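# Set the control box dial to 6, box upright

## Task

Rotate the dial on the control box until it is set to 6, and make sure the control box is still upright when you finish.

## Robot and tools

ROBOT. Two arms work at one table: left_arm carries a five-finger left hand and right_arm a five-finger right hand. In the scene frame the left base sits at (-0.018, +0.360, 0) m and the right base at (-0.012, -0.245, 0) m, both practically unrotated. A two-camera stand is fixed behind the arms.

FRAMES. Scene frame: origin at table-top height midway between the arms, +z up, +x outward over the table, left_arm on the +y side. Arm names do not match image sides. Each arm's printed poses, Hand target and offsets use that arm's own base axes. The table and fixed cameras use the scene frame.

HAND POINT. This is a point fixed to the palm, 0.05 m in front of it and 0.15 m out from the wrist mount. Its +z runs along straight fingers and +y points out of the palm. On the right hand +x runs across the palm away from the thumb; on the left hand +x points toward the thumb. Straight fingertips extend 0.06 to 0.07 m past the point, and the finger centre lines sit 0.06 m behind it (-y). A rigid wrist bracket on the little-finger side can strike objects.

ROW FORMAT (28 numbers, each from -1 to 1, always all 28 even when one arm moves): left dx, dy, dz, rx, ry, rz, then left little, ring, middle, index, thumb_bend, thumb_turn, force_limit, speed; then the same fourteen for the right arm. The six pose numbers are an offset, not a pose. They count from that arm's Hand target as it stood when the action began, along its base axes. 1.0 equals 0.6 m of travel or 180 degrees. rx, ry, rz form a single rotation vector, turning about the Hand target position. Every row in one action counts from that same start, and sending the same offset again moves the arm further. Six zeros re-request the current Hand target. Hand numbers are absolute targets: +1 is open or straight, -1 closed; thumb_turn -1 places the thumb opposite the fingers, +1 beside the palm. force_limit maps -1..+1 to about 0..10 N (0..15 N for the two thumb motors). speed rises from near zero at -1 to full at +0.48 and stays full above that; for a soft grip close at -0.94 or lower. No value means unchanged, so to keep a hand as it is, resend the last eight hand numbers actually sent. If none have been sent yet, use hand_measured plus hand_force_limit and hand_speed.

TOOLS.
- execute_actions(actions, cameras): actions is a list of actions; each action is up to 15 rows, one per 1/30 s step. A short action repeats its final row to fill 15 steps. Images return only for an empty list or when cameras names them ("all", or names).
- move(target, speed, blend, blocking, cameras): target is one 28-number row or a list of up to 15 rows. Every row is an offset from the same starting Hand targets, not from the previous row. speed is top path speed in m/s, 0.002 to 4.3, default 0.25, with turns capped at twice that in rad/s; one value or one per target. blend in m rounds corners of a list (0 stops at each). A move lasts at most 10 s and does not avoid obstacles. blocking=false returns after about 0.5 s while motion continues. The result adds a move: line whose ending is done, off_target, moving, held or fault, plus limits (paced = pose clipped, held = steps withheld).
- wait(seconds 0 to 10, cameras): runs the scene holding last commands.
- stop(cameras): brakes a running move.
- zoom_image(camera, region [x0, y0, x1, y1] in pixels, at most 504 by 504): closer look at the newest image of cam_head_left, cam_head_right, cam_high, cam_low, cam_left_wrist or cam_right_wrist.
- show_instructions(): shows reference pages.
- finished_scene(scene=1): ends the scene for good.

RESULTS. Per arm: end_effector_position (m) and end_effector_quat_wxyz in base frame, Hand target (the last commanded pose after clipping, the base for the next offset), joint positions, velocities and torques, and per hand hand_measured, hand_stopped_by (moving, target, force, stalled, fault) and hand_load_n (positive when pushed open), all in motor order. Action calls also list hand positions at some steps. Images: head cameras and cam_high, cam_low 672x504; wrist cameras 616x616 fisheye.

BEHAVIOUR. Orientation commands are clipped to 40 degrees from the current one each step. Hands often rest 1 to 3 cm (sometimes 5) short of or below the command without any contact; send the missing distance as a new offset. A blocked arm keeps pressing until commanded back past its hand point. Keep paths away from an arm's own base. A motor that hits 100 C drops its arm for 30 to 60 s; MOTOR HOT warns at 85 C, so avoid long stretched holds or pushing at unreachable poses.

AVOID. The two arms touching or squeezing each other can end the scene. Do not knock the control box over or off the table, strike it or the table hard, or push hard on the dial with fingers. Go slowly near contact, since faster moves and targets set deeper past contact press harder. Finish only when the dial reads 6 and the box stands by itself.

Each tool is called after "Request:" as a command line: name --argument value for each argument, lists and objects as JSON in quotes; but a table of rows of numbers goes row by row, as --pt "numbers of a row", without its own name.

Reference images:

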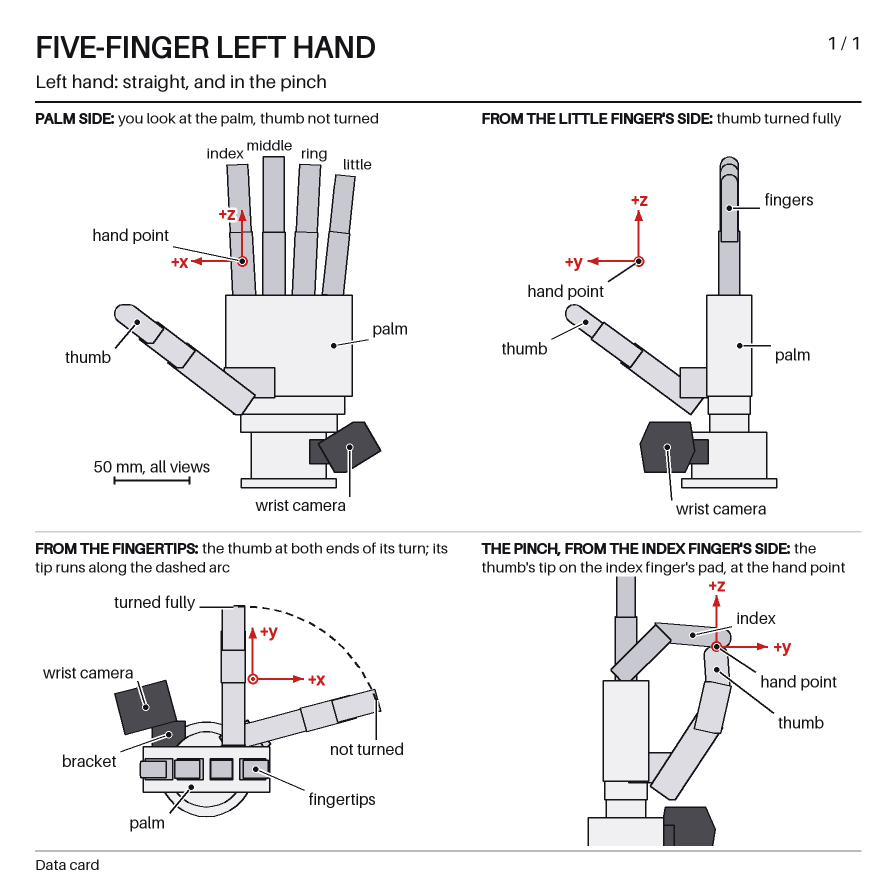

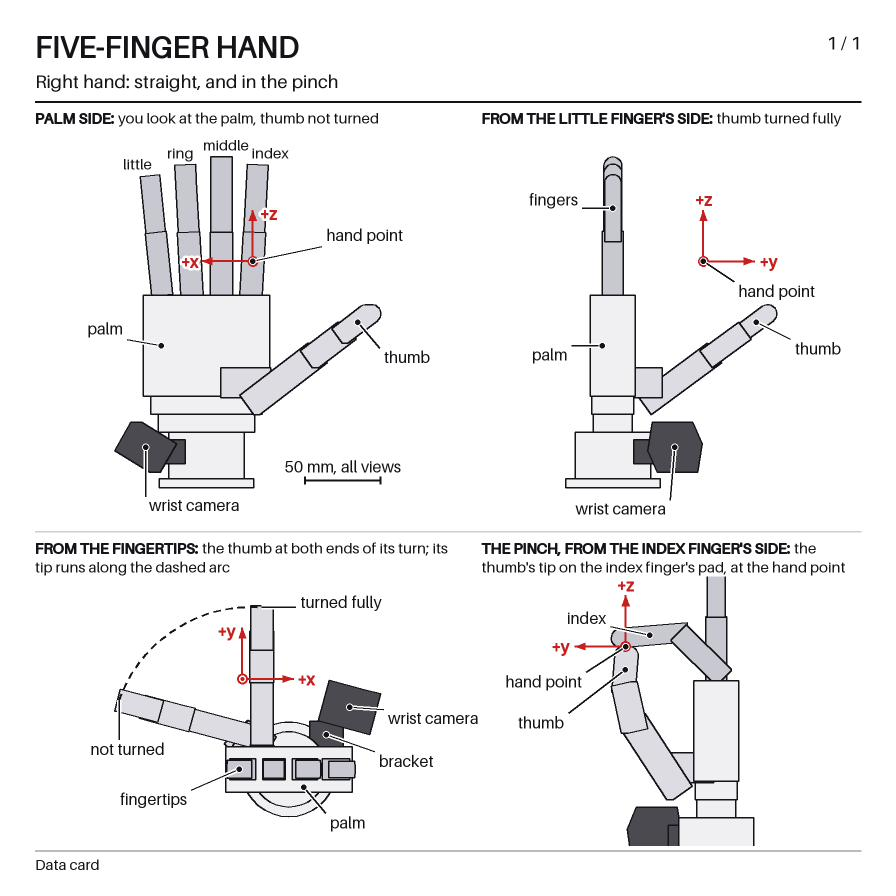

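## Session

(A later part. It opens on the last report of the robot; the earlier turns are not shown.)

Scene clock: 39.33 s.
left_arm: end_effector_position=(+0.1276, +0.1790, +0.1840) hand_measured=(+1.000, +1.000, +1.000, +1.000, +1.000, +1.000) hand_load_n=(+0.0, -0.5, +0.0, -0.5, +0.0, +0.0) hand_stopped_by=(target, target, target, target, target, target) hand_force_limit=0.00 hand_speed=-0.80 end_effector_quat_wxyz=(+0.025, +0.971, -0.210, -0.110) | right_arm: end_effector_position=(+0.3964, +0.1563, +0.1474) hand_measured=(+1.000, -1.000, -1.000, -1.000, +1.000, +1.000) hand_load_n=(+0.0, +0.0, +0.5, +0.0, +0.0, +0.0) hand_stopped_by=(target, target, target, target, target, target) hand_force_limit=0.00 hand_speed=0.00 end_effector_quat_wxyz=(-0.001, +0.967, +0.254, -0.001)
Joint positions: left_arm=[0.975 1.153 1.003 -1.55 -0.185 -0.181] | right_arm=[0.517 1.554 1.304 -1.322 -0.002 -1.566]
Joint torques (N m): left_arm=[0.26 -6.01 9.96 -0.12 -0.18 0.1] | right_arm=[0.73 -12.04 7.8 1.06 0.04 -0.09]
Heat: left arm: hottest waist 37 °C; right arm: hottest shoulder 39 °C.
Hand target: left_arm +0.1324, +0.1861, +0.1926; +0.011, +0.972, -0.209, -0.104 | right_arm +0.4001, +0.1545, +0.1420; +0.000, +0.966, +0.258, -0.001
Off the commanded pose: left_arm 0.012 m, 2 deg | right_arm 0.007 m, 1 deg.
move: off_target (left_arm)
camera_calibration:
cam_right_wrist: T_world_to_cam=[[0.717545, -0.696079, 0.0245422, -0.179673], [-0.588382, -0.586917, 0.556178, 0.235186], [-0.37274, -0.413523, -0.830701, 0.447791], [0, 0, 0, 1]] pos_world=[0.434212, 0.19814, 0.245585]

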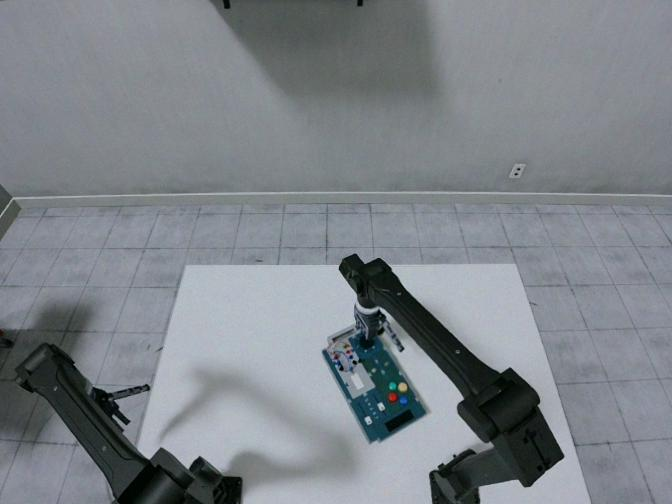

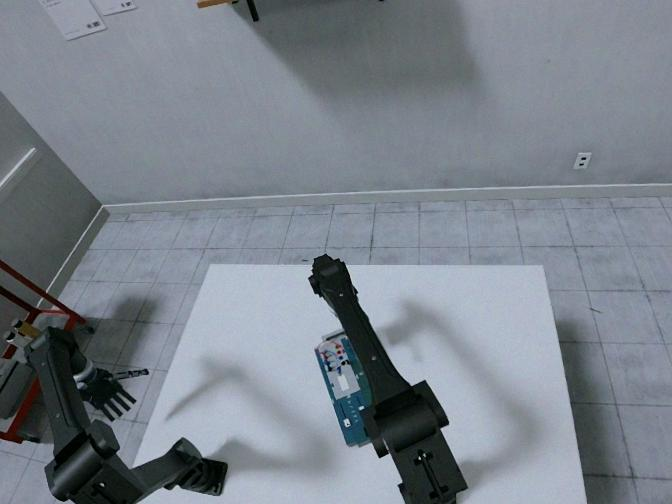

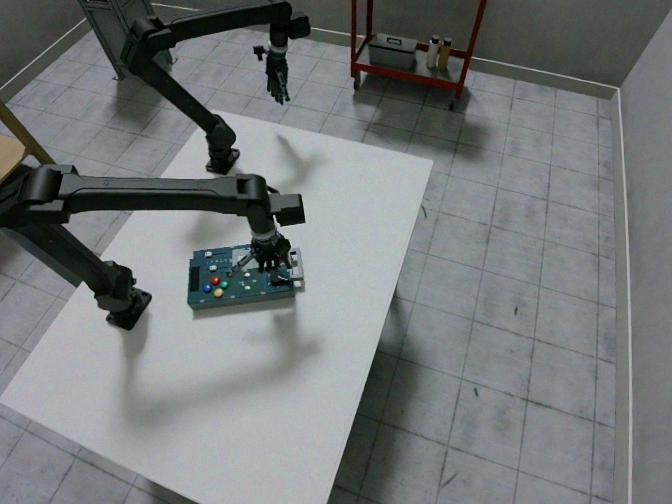

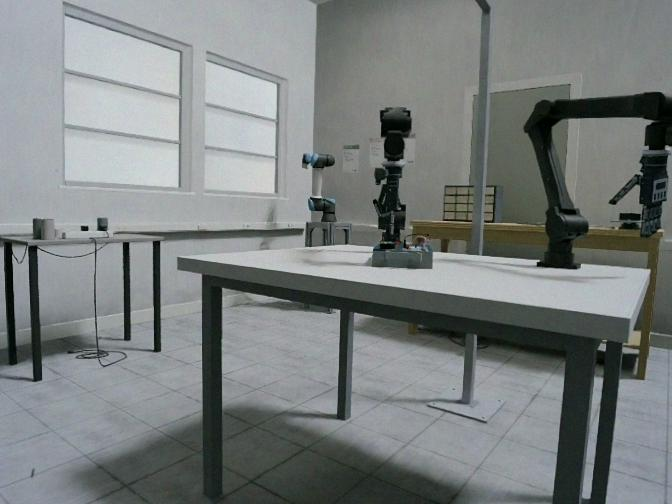

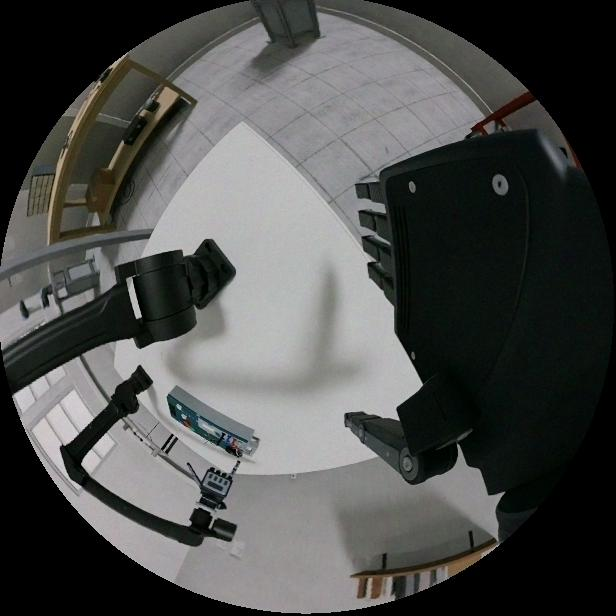

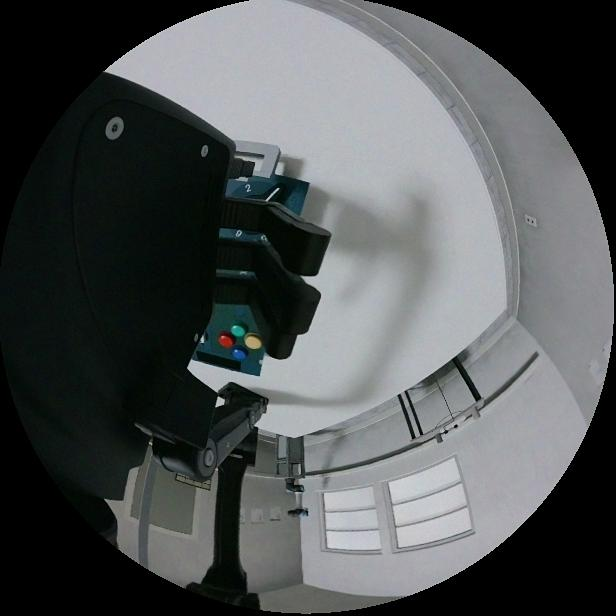

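Request:
move --target '[0,0,0,0,0,0,1,1,1,1,1,1,0,-0.8, 0.0022,-0.0057,-0.05,0,0,0,1,-1,-1,-1,1,1,0,0]' --speed 0.08 --cameras '["cam_high","cam_head_left","cam_low","cam_right_wrist"]'

Request:
zoom_image --camera "cam_low" --region '[370, 200, 440, 270]'

Request:
zoom_image --camera "cam_high" --region '[250, 240, 310, 300]'

Request:
zoom_image --camera "cam_right_wrist" --region '[215, 130, 335, 230]'

Scene clock: 41.13 s.
left_arm: end_effector_position=(+0.1276, +0.1790, +0.1840) hand_measured=(+1.000, +1.000, +1.000, +1.000, +1.000, +1.000) hand_load_n=(+0.0, +0.0, +0.0, +0.0, +0.0, +0.0) hand_stopped_by=(target, target, target, target, target, target) hand_force_limit=0.00 hand_speed=-0.80 end_effector_quat_wxyz=(+0.025, +0.971, -0.210, -0.110) | right_arm: end_effector_position=(+0.3977, +0.1538, +0.1172) hand_measured=(+1.000, -1.000, -1.000, -1.000, +1.000, +1.000) hand_load_n=(+0.0, +0.0, +0.0, +0.0, +0.0, +0.0) hand_stopped_by=(target, target, target, target, target, target) hand_force_limit=0.00 hand_speed=0.00 end_effector_quat_wxyz=(-0.001, +0.967, +0.255, -0.001)
Joint positions: left_arm=[0.975 1.153 1.003 -1.55 -0.185 -0.181] | right_arm=[0.511 1.577 1.248 -1.244 -0.002 -1.575]
Joint torques (N m): left_arm=[0.15 -5.71 9.89 -0.12 -0.21 0.08] | right_arm=[0.56 -12.51 7.62 1.01 0.05 -0.08]
Heat: left arm: hottest waist 37 °C; right arm: hottest shoulder 39 °C.
Hand target: left_arm +0.1324, +0.1861, +0.1926; +0.011, +0.972, -0.209, -0.104 | right_arm +0.4014, +0.1510, +0.1121; +0.000, +0.966, +0.258, -0.001
Off the commanded pose: left_arm 0.012 m, 2 deg | right_arm 0.007 m, 0 deg.
move: off_target (left_arm)
camera_calibration:
cam_right_wrist: T_world_to_cam=[[0.719131, -0.694451, 0.0242402, -0.182481], [-0.58666, -0.588076, 0.556773, 0.250686], [-0.372397, -0.414614, -0.830311, 0.422176], [0, 0, 0, 1]] pos_world=[0.435513, 0.195738, 0.215386]
Images, in order (width x height): cam_head_left 672x504, cam_high 672x504, cam_low 672x504, cam_right_wrist 616x616.

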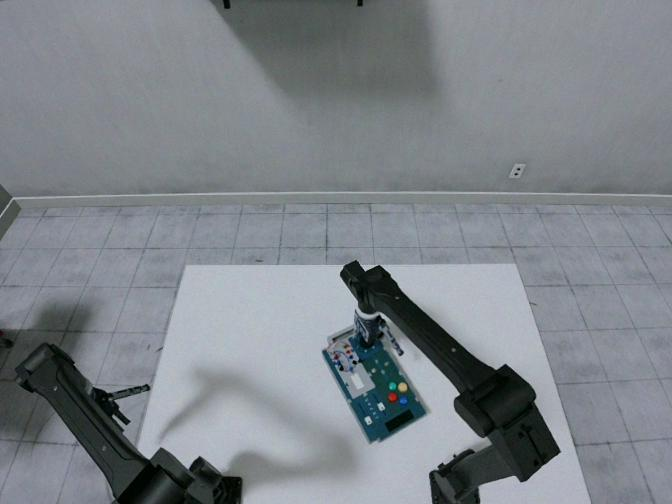

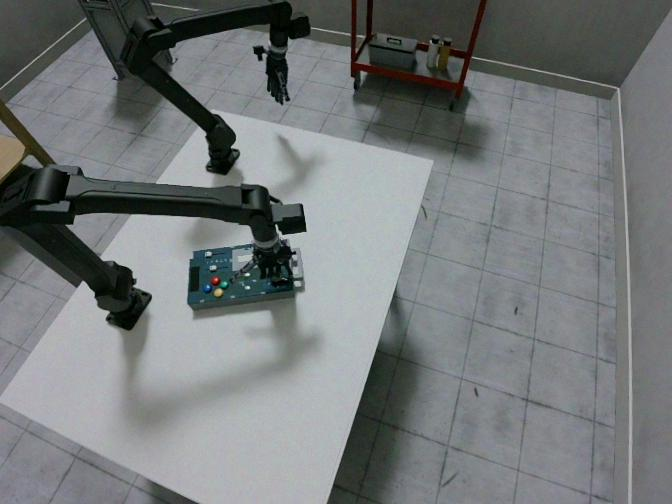

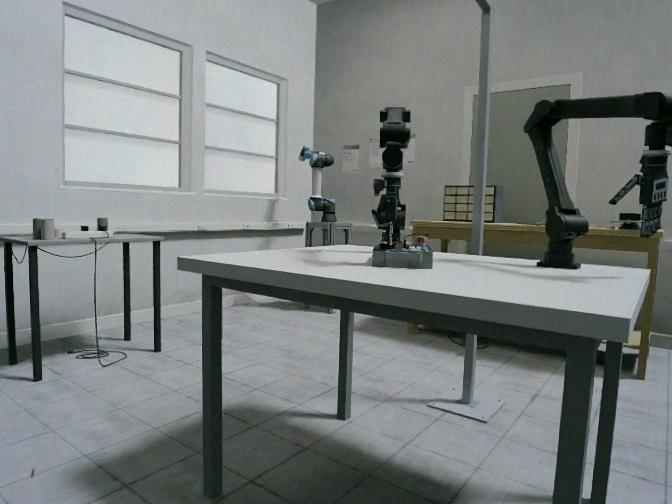

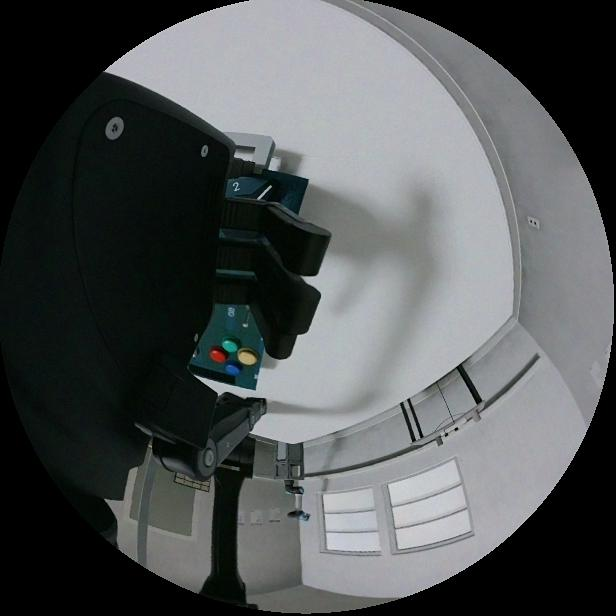

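Scaled by 7.200 from the camera's 672x504 image, which has a finer 960x720 frame.

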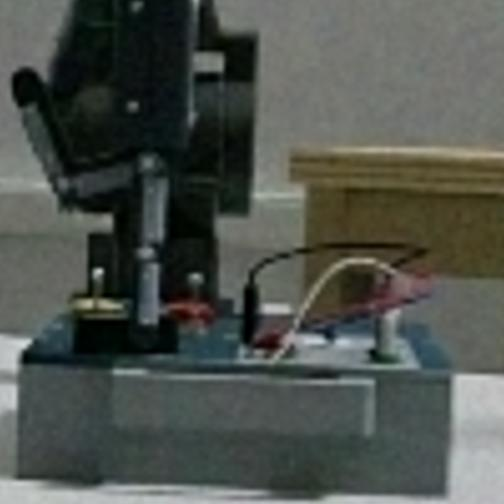

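Scaled by 8.400 from the camera's 672x504 image, which has a finer 960x720 frame.

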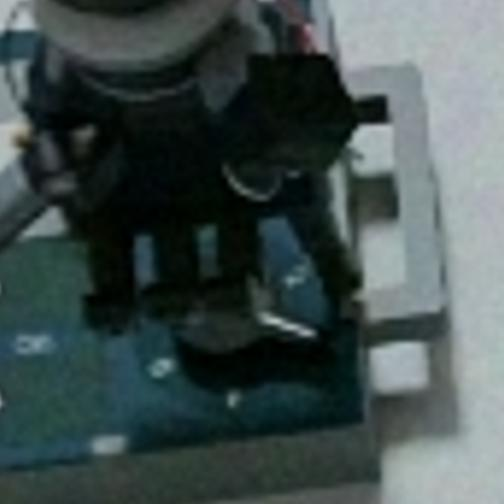

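Scaled by 4.200 from the camera's 616x616 image, which has a finer 880x880 frame.

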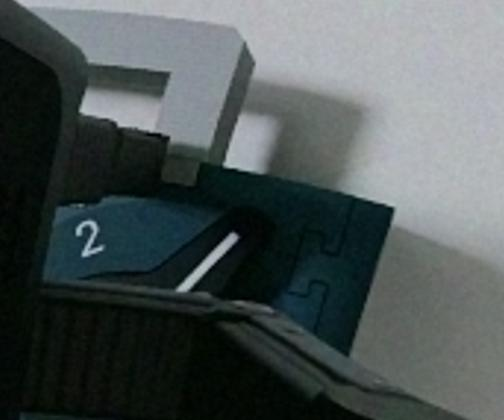

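Request:
move --pt "0 0 0 0 0 0 1 1 1 1 1 1 0 -0.8 -0.056 0.0132 0.005 0 0 -0.1667 1 -1 -1 -1 1 1 0 0" --pt "0 0 0 0 0 0 1 1 1 1 1 1 0 -0.8 -0.098 0.0526 0.005 0 0 -0.3333 1 -1 -1 -1 1 1 0 0" --pt "0 0 0 0 0 0 1 1 1 1 1 1 0 -0.8 -0.1146 0.1077 0.005 0 0 -0.5 1 -1 -1 -1 1 1 0 0" --speed 0.28 --blend 0.01 --cameras '["cam_high","cam_head_left","cam_low","cam_right_wrist"]'

Request:
zoom_image --camera "cam_high" --region '[250, 240, 310, 300]'

Request:
zoom_image --camera "cam_low" --region '[370, 200, 440, 270]'

Request:
zoom_image --camera "cam_head_left" --region '[330, 300, 390, 360]'

Scene clock: 45.63 s.
left_arm: end_effector_position=(+0.1276, +0.1790, +0.1840) hand_measured=(+1.000, +1.000, +1.000, +1.000, +1.000, +1.000) hand_load_n=(+0.0, +0.0, +0.0, +0.0, -0.5, +0.0) hand_stopped_by=(target, target, target, target, target, target) hand_force_limit=0.00 hand_speed=-0.80 end_effector_quat_wxyz=(+0.025, +0.971, -0.210, -0.110) | right_arm: end_effector_position=(+0.3306, +0.2153, +0.1165) hand_measured=(+1.000, -1.000, -1.000, -1.000, +1.000, +1.000) hand_load_n=(+0.5, +0.0, +0.0, +0.0, +0.0, +0.0) hand_stopped_by=(target, target, target, target, target, target) hand_force_limit=0.00 hand_speed=0.00 end_effector_quat_wxyz=(-0.003, +0.873, -0.487, +0.000)
Joint positions: left_arm=[0.975 1.153 1.003 -1.55 -0.185 -0.181] | right_arm=[0.506 1.578 1.248 -1.236 -0.002 -0.046]
Joint torques (N m): left_arm=[0.15 -5.95 9.91 -0.23 -0.22 0.11] | right_arm=[0.79 -12.22 8.39 0.46 -0.06 0.3]
Heat: left arm: hottest waist 37 °C; right arm: hottest shoulder 39 °C.
Hand target: left_arm +0.1324, +0.1861, +0.1926; +0.011, +0.972, -0.209, -0.104 | right_arm +0.3326, +0.2156, +0.1149; +0.000, +0.866, -0.500, -0.001
Off the commanded pose: left_arm 0.012 m, 2 deg | right_arm 0.002 m, 2 deg.
move: off_target (left_arm)
camera_calibration:
cam_right_wrist: T_world_to_cam=[[-0.666947, -0.744801, 0.0212952, 0.377907], [-0.61152, 0.56348, 0.555458, 0.00830232], [-0.425705, 0.357439, -0.831272, 0.273612], [0, 0, 0, 1]] pos_world=[0.373599, 0.178987, 0.214787]
Images, in order (width x height): cam_head_left 672x504, cam_high 672x504, cam_low 672x504, cam_right_wrist 616x616.

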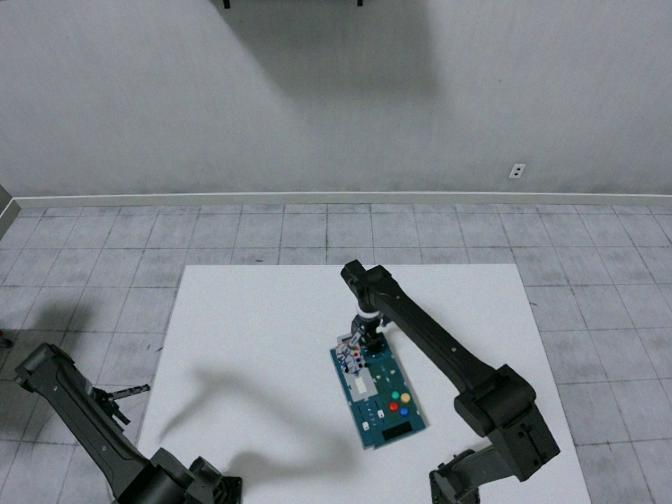

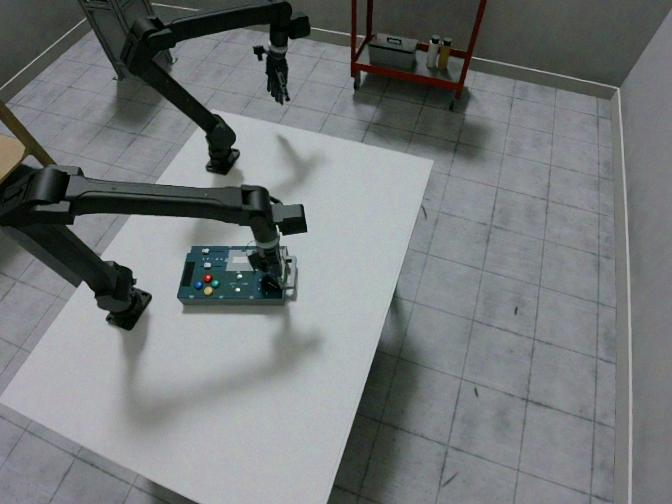

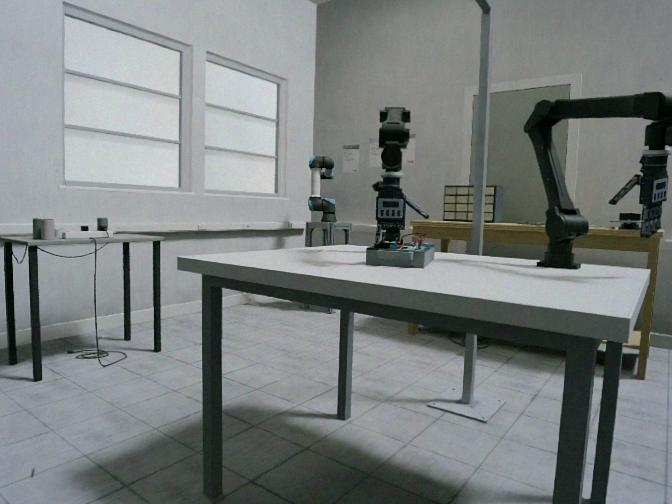

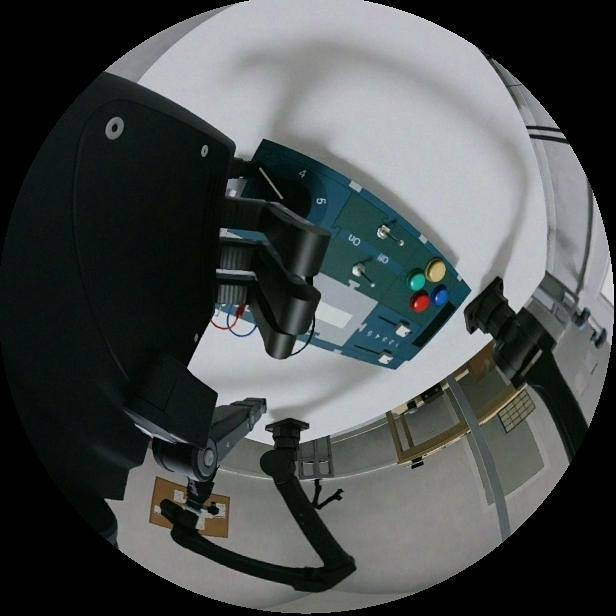

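Scaled by 8.400 from the camera's 672x504 image, which has a finer 960x720 frame.

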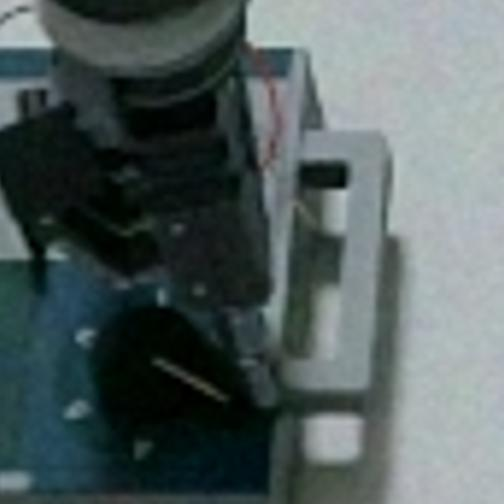

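Scaled by 7.200 from the camera's 672x504 image, which has a finer 960x720 frame.

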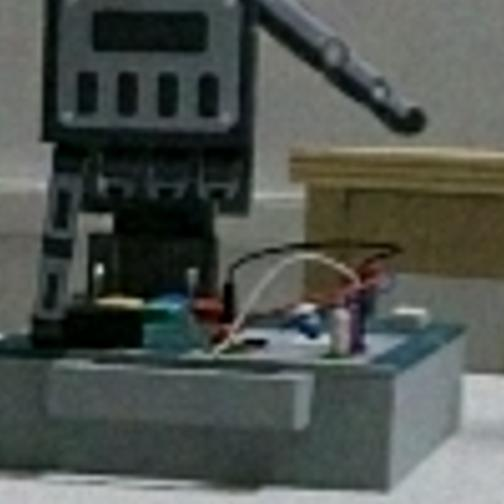

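Scaled by 8.400 from the camera's 672x504 image, which has a finer 960x720 frame.

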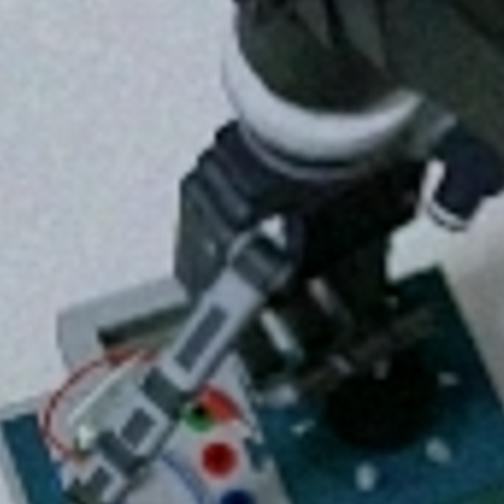

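Request:
zoom_image --camera "cam_right_wrist" --region '[215, 120, 375, 260]'

Request:
zoom_image --camera "cam_high" --region '[165, 225, 315, 325]'

Scaled by 3.150 from the camera's 616x616 image, which has a finer 880x880 frame.

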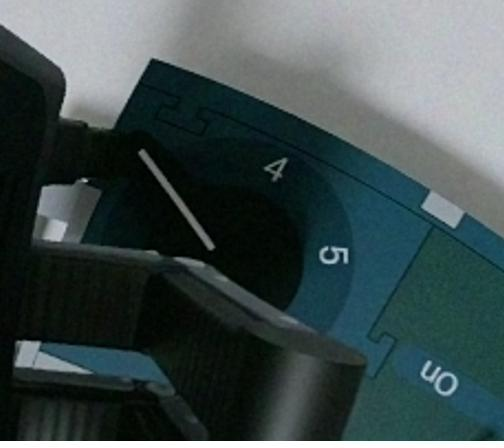

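Scaled by 3.360 from the camera's 672x504 image, which has a finer 960x720 frame.

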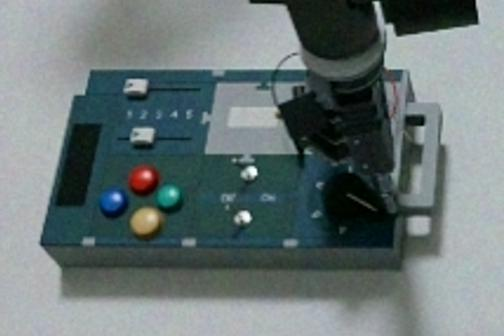

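Request:
move --pt "0 0 0 0 0 0 1 1 1 1 1 1 0 -0.8 0.035 0.005 0.0 0 0 0 1 -1 -1 -1 1 1 0 0" --pt "0 0 0 0 0 0 1 1 1 1 1 1 0 -0.8 0.06 0.005 0.12 0 0 0 1 -1 -1 -1 1 1 0 0" --speed 0.12 --blend 0.006 --cameras '["cam_high","cam_head_left","cam_low","cam_right_wrist"]'

Request:
zoom_image --camera "cam_high" --region '[165, 225, 315, 325]'

Request:
zoom_image --camera "cam_right_wrist" --region '[215, 120, 375, 260]'

Request:
zoom_image --camera "cam_low" --region '[370, 200, 440, 270]'

Scene clock: 54.67 s.
left_arm: end_effector_position=(+0.1276, +0.1790, +0.1840) hand_measured=(+1.000, +1.000, +1.000, +1.000, +1.000, +1.000) hand_load_n=(+0.0, +0.0, +0.0, +0.0, +0.0, +0.0) hand_stopped_by=(target, target, target, target, target, target) hand_force_limit=0.00 hand_speed=-0.80 end_effector_quat_wxyz=(+0.025, +0.971, -0.210, -0.110) | right_arm: end_effector_position=(+0.3516, +0.2145, +0.1710) hand_measured=(+1.000, -1.000, -1.000, -1.000, +1.000, +1.000) hand_load_n=(+0.0, +0.0, +0.5, +0.0, +0.0, +0.0) hand_stopped_by=(target, target, target, target, target, target) hand_force_limit=0.00 hand_speed=0.00 end_effector_quat_wxyz=(+0.015, +0.866, -0.500, -0.012)
Joint positions: left_arm=[0.975 1.153 1.003 -1.55 -0.185 -0.181] | right_arm=[0.479 1.617 1.435 -1.427 -0.004 -0.046]
Joint torques (N m): left_arm=[-0.03 -5.95 9.88 -0.16 -0.21 0.11] | right_arm=[0.62 -13.16 13.05 -0.01 0.01 0]
Heat: left arm: hottest elbow 37 °C; right arm: hottest shoulder 39 °C.
Hand target: left_arm +0.1324, +0.1861, +0.1926; +0.011, +0.972, -0.209, -0.104 | right_arm +0.3687, +0.2187, +0.1870; -0.001, +0.866, -0.500, -0.001
Off the commanded pose: left_arm 0.012 m, 2 deg | right_arm 0.024 m, 2 deg.
move: off_target (left_arm, right_arm)
camera_calibration:
cam_right_wrist: T_world_to_cam=[[-0.686111, -0.724878, 0.06167, 0.385761], [-0.573173, 0.590825, 0.567801, -0.030152], [-0.448023, 0.354227, -0.820852, 0.33494], [0, 0, 0, 1]] pos_world=[0.397453, 0.178799, 0.268267]
Images, in order (width x height): cam_head_left 672x504, cam_high 672x504, cam_low 672x504, cam_right_wrist 616x616.

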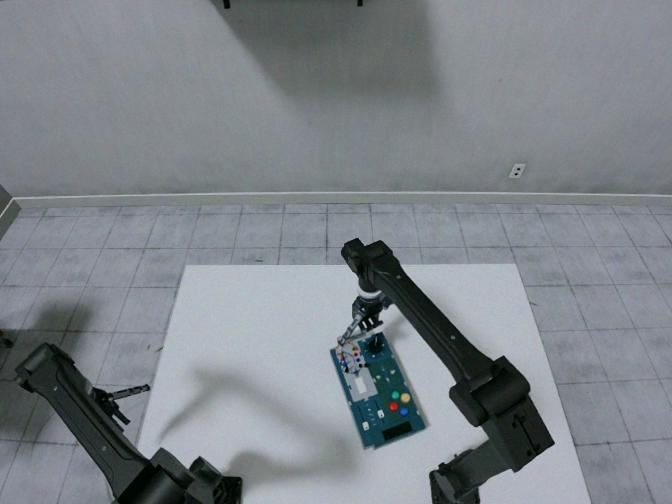

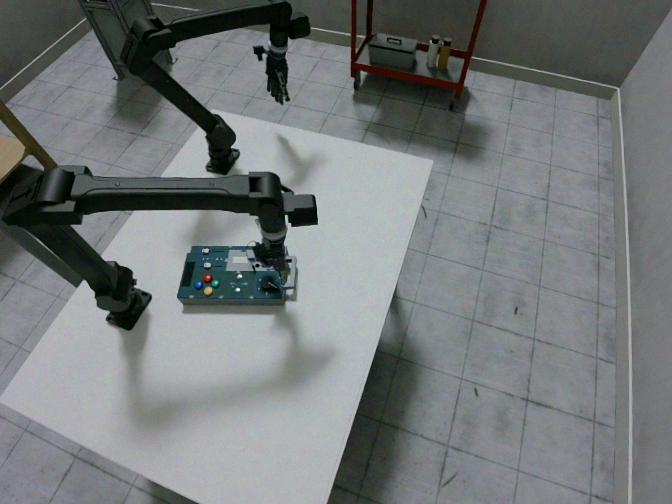

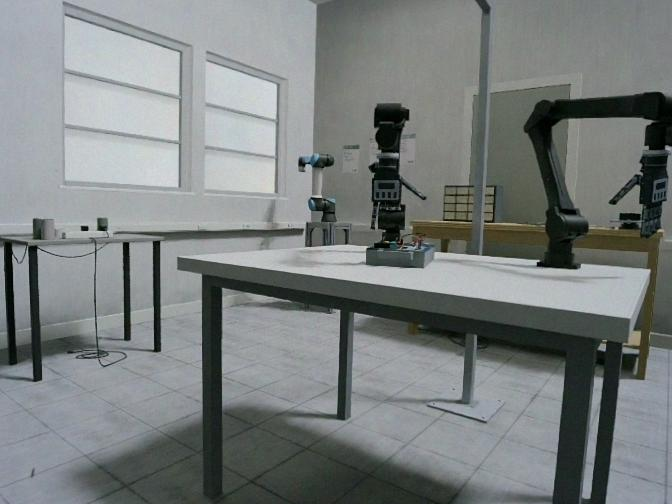

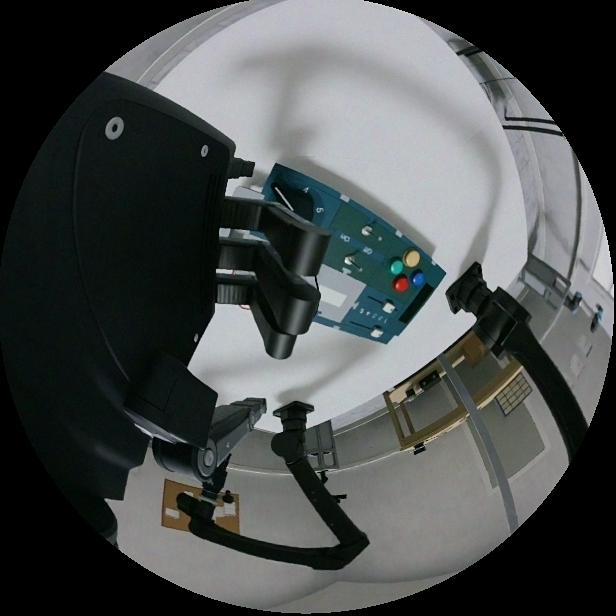

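Scaled by 3.360 from the camera's 672x504 image, which has a finer 960x720 frame.

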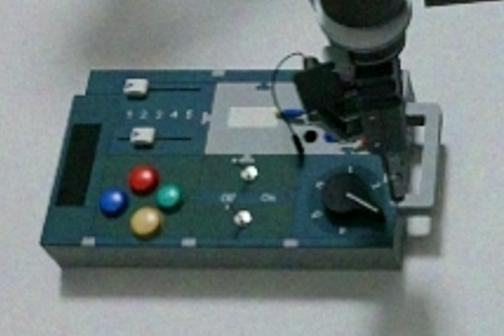

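Scaled by 3.150 from the camera's 616x616 image, which has a finer 880x880 frame.

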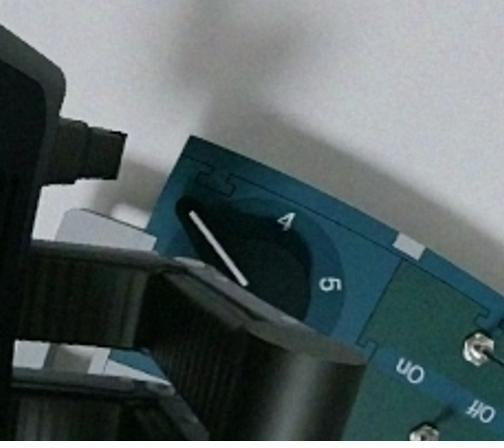

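Scaled by 7.200 from the camera's 672x504 image, which has a finer 960x720 frame.

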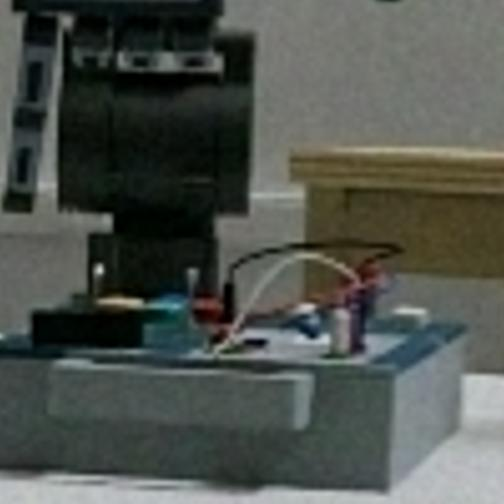

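Request:
zoom_image --camera "cam_high" --region '[250, 250, 310, 310]'

Request:
zoom_image --camera "cam_head_left" --region '[330, 310, 400, 370]'

Scaled by 8.400 from the camera's 672x504 image, which has a finer 960x720 frame.

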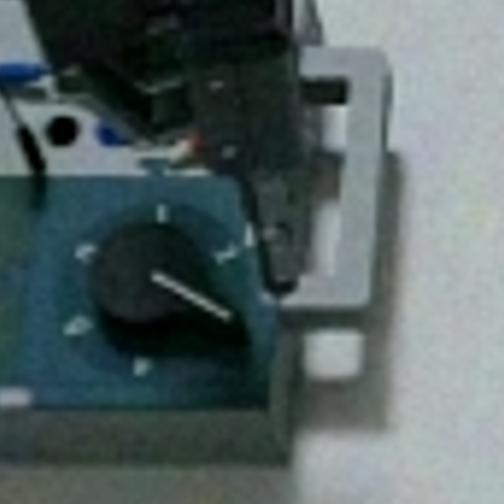

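Scaled by 7.200 from the camera's 672x504 image, which has a finer 960x720 frame.

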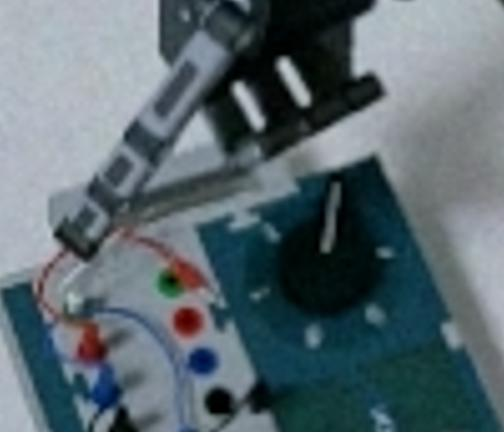

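Request:
move --pt "0 0 0 0 0 0 1 1 1 1 1 1 0 -0.8 -0.0512 -0.1237 -0.0167 0 0 0.2556 1 -1 -1 -1 1 1 0 0" --pt "0 0 0 0 0 0 1 1 1 1 1 1 0 -0.8 0.0238 -0.1612 -0.0483 0 0 0.5111 1 -1 -1 -1 1 1 0 0" --speed 0.3 --blend 0.02 --cameras '["cam_high","cam_head_left","cam_low","cam_right_wrist"]'

Request:
zoom_image --camera "cam_high" --region '[245, 250, 305, 310]'

Request:
zoom_image --camera "cam_right_wrist" --region '[215, 120, 375, 260]'

Request:
zoom_image --camera "cam_low" --region '[360, 200, 440, 270]'

Scene clock: 85.57 s.
left_arm: end_effector_position=(+0.1276, +0.1790, +0.1840) hand_measured=(+1.000, +1.000, +1.000, +1.000, +1.000, +1.000) hand_load_n=(+0.0, +0.0, +0.0, +0.0, +0.0, +0.0) hand_stopped_by=(target, target, target, target, target, target) hand_force_limit=0.00 hand_speed=-0.80 end_effector_quat_wxyz=(+0.025, +0.971, -0.210, -0.110) | right_arm: end_effector_position=(+0.3807, +0.1244, +0.1561) hand_measured=(+1.000, -1.000, -1.000, -1.000, +1.000, +1.000) hand_load_n=(+0.0, +0.0, +0.0, +0.0, -0.5, +0.0) hand_stopped_by=(target, target, target, target, target, target) hand_force_limit=0.00 hand_speed=0.00 end_effector_quat_wxyz=(+0.003, +0.962, +0.271, -0.010)
Joint positions: left_arm=[0.975 1.153 1.003 -1.55 -0.185 -0.181] | right_arm=[0.475 1.483 1.245 -1.354 0.002 -1.646]
Joint torques (N m): left_arm=[0.32 -6.36 9.91 -0.14 -0.2 0.1] | right_arm=[0.56 -12.81 7.65 1.01 -0.08 -0.07]
Heat: left arm: hottest elbow 39 °C; right arm: hottest shoulder 40 °C.
Hand target: left_arm +0.1324, +0.1861, +0.1926; +0.011, +0.972, -0.209, -0.104 | right_arm +0.3830, +0.1219, +0.1581; +0.000, +0.961, +0.275, -0.001
Off the commanded pose: left_arm 0.012 m, 2 deg | right_arm 0.004 m, 1 deg.
move: off_target (left_arm)
camera_calibration:
cam_right_wrist: T_world_to_cam=[[0.743163, -0.66877, 0.0213251, -0.20339], [-0.557408, -0.601153, 0.572635, 0.18984], [-0.370142, -0.437448, -0.819533, 0.43619], [0, 0, 0, 1]] pos_world=[0.418422, 0.168912, 0.2531]
Images, in order (width x height): cam_head_left 672x504, cam_high 672x504, cam_low 672x504, cam_right_wrist 616x616.

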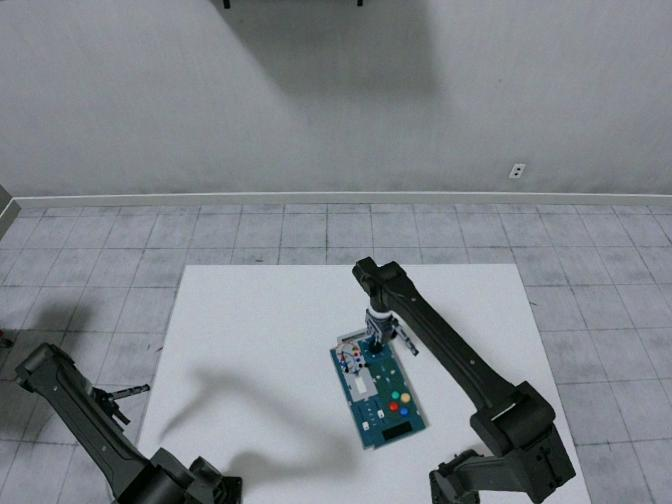

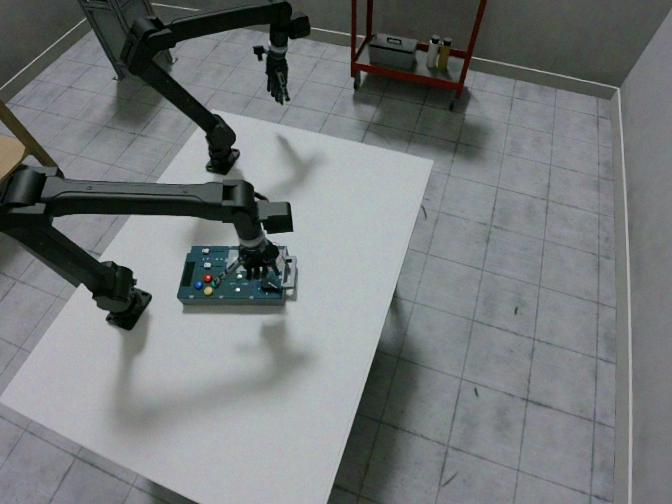

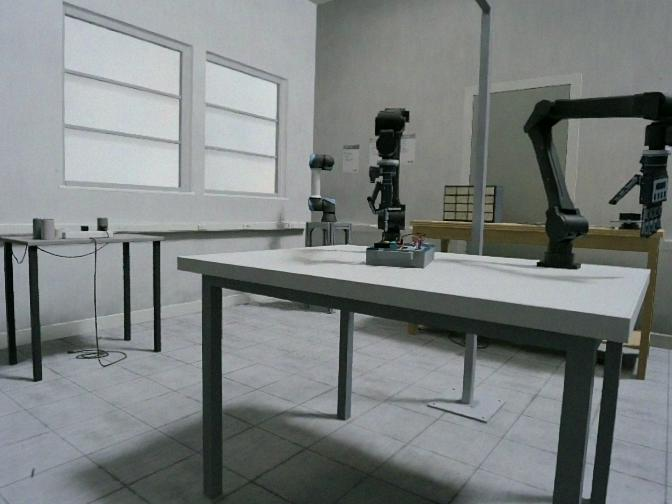

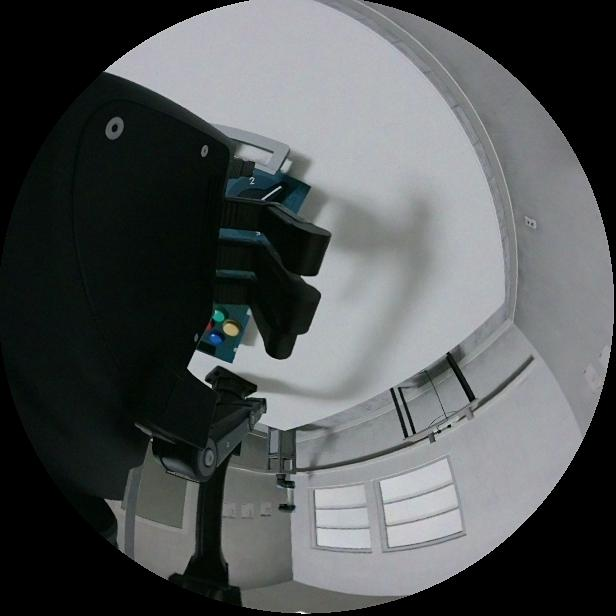

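Scaled by 8.400 from the camera's 672x504 image, which has a finer 960x720 frame.

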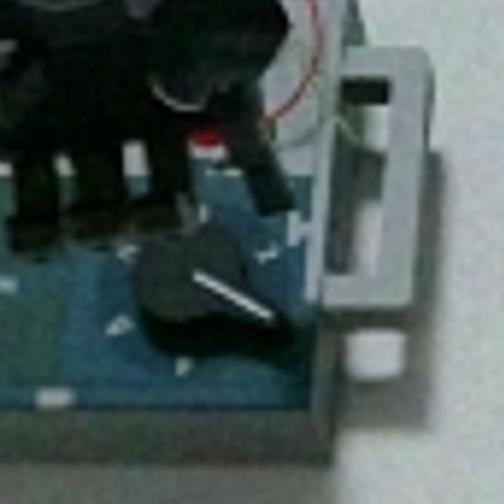

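Scaled by 3.150 from the camera's 616x616 image, which has a finer 880x880 frame.

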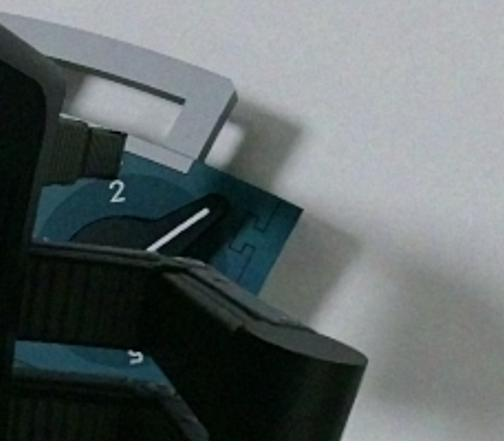

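Scaled by 6.300 from the camera's 672x504 image, which has a finer 960x720 frame.

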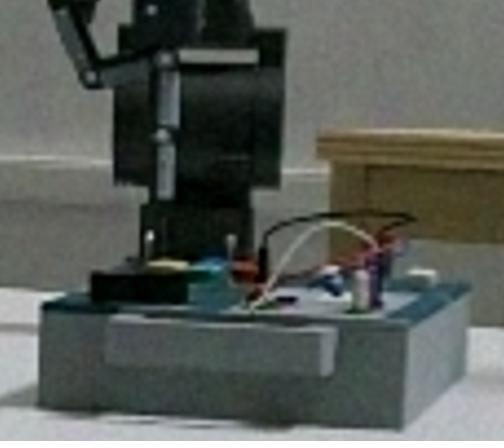

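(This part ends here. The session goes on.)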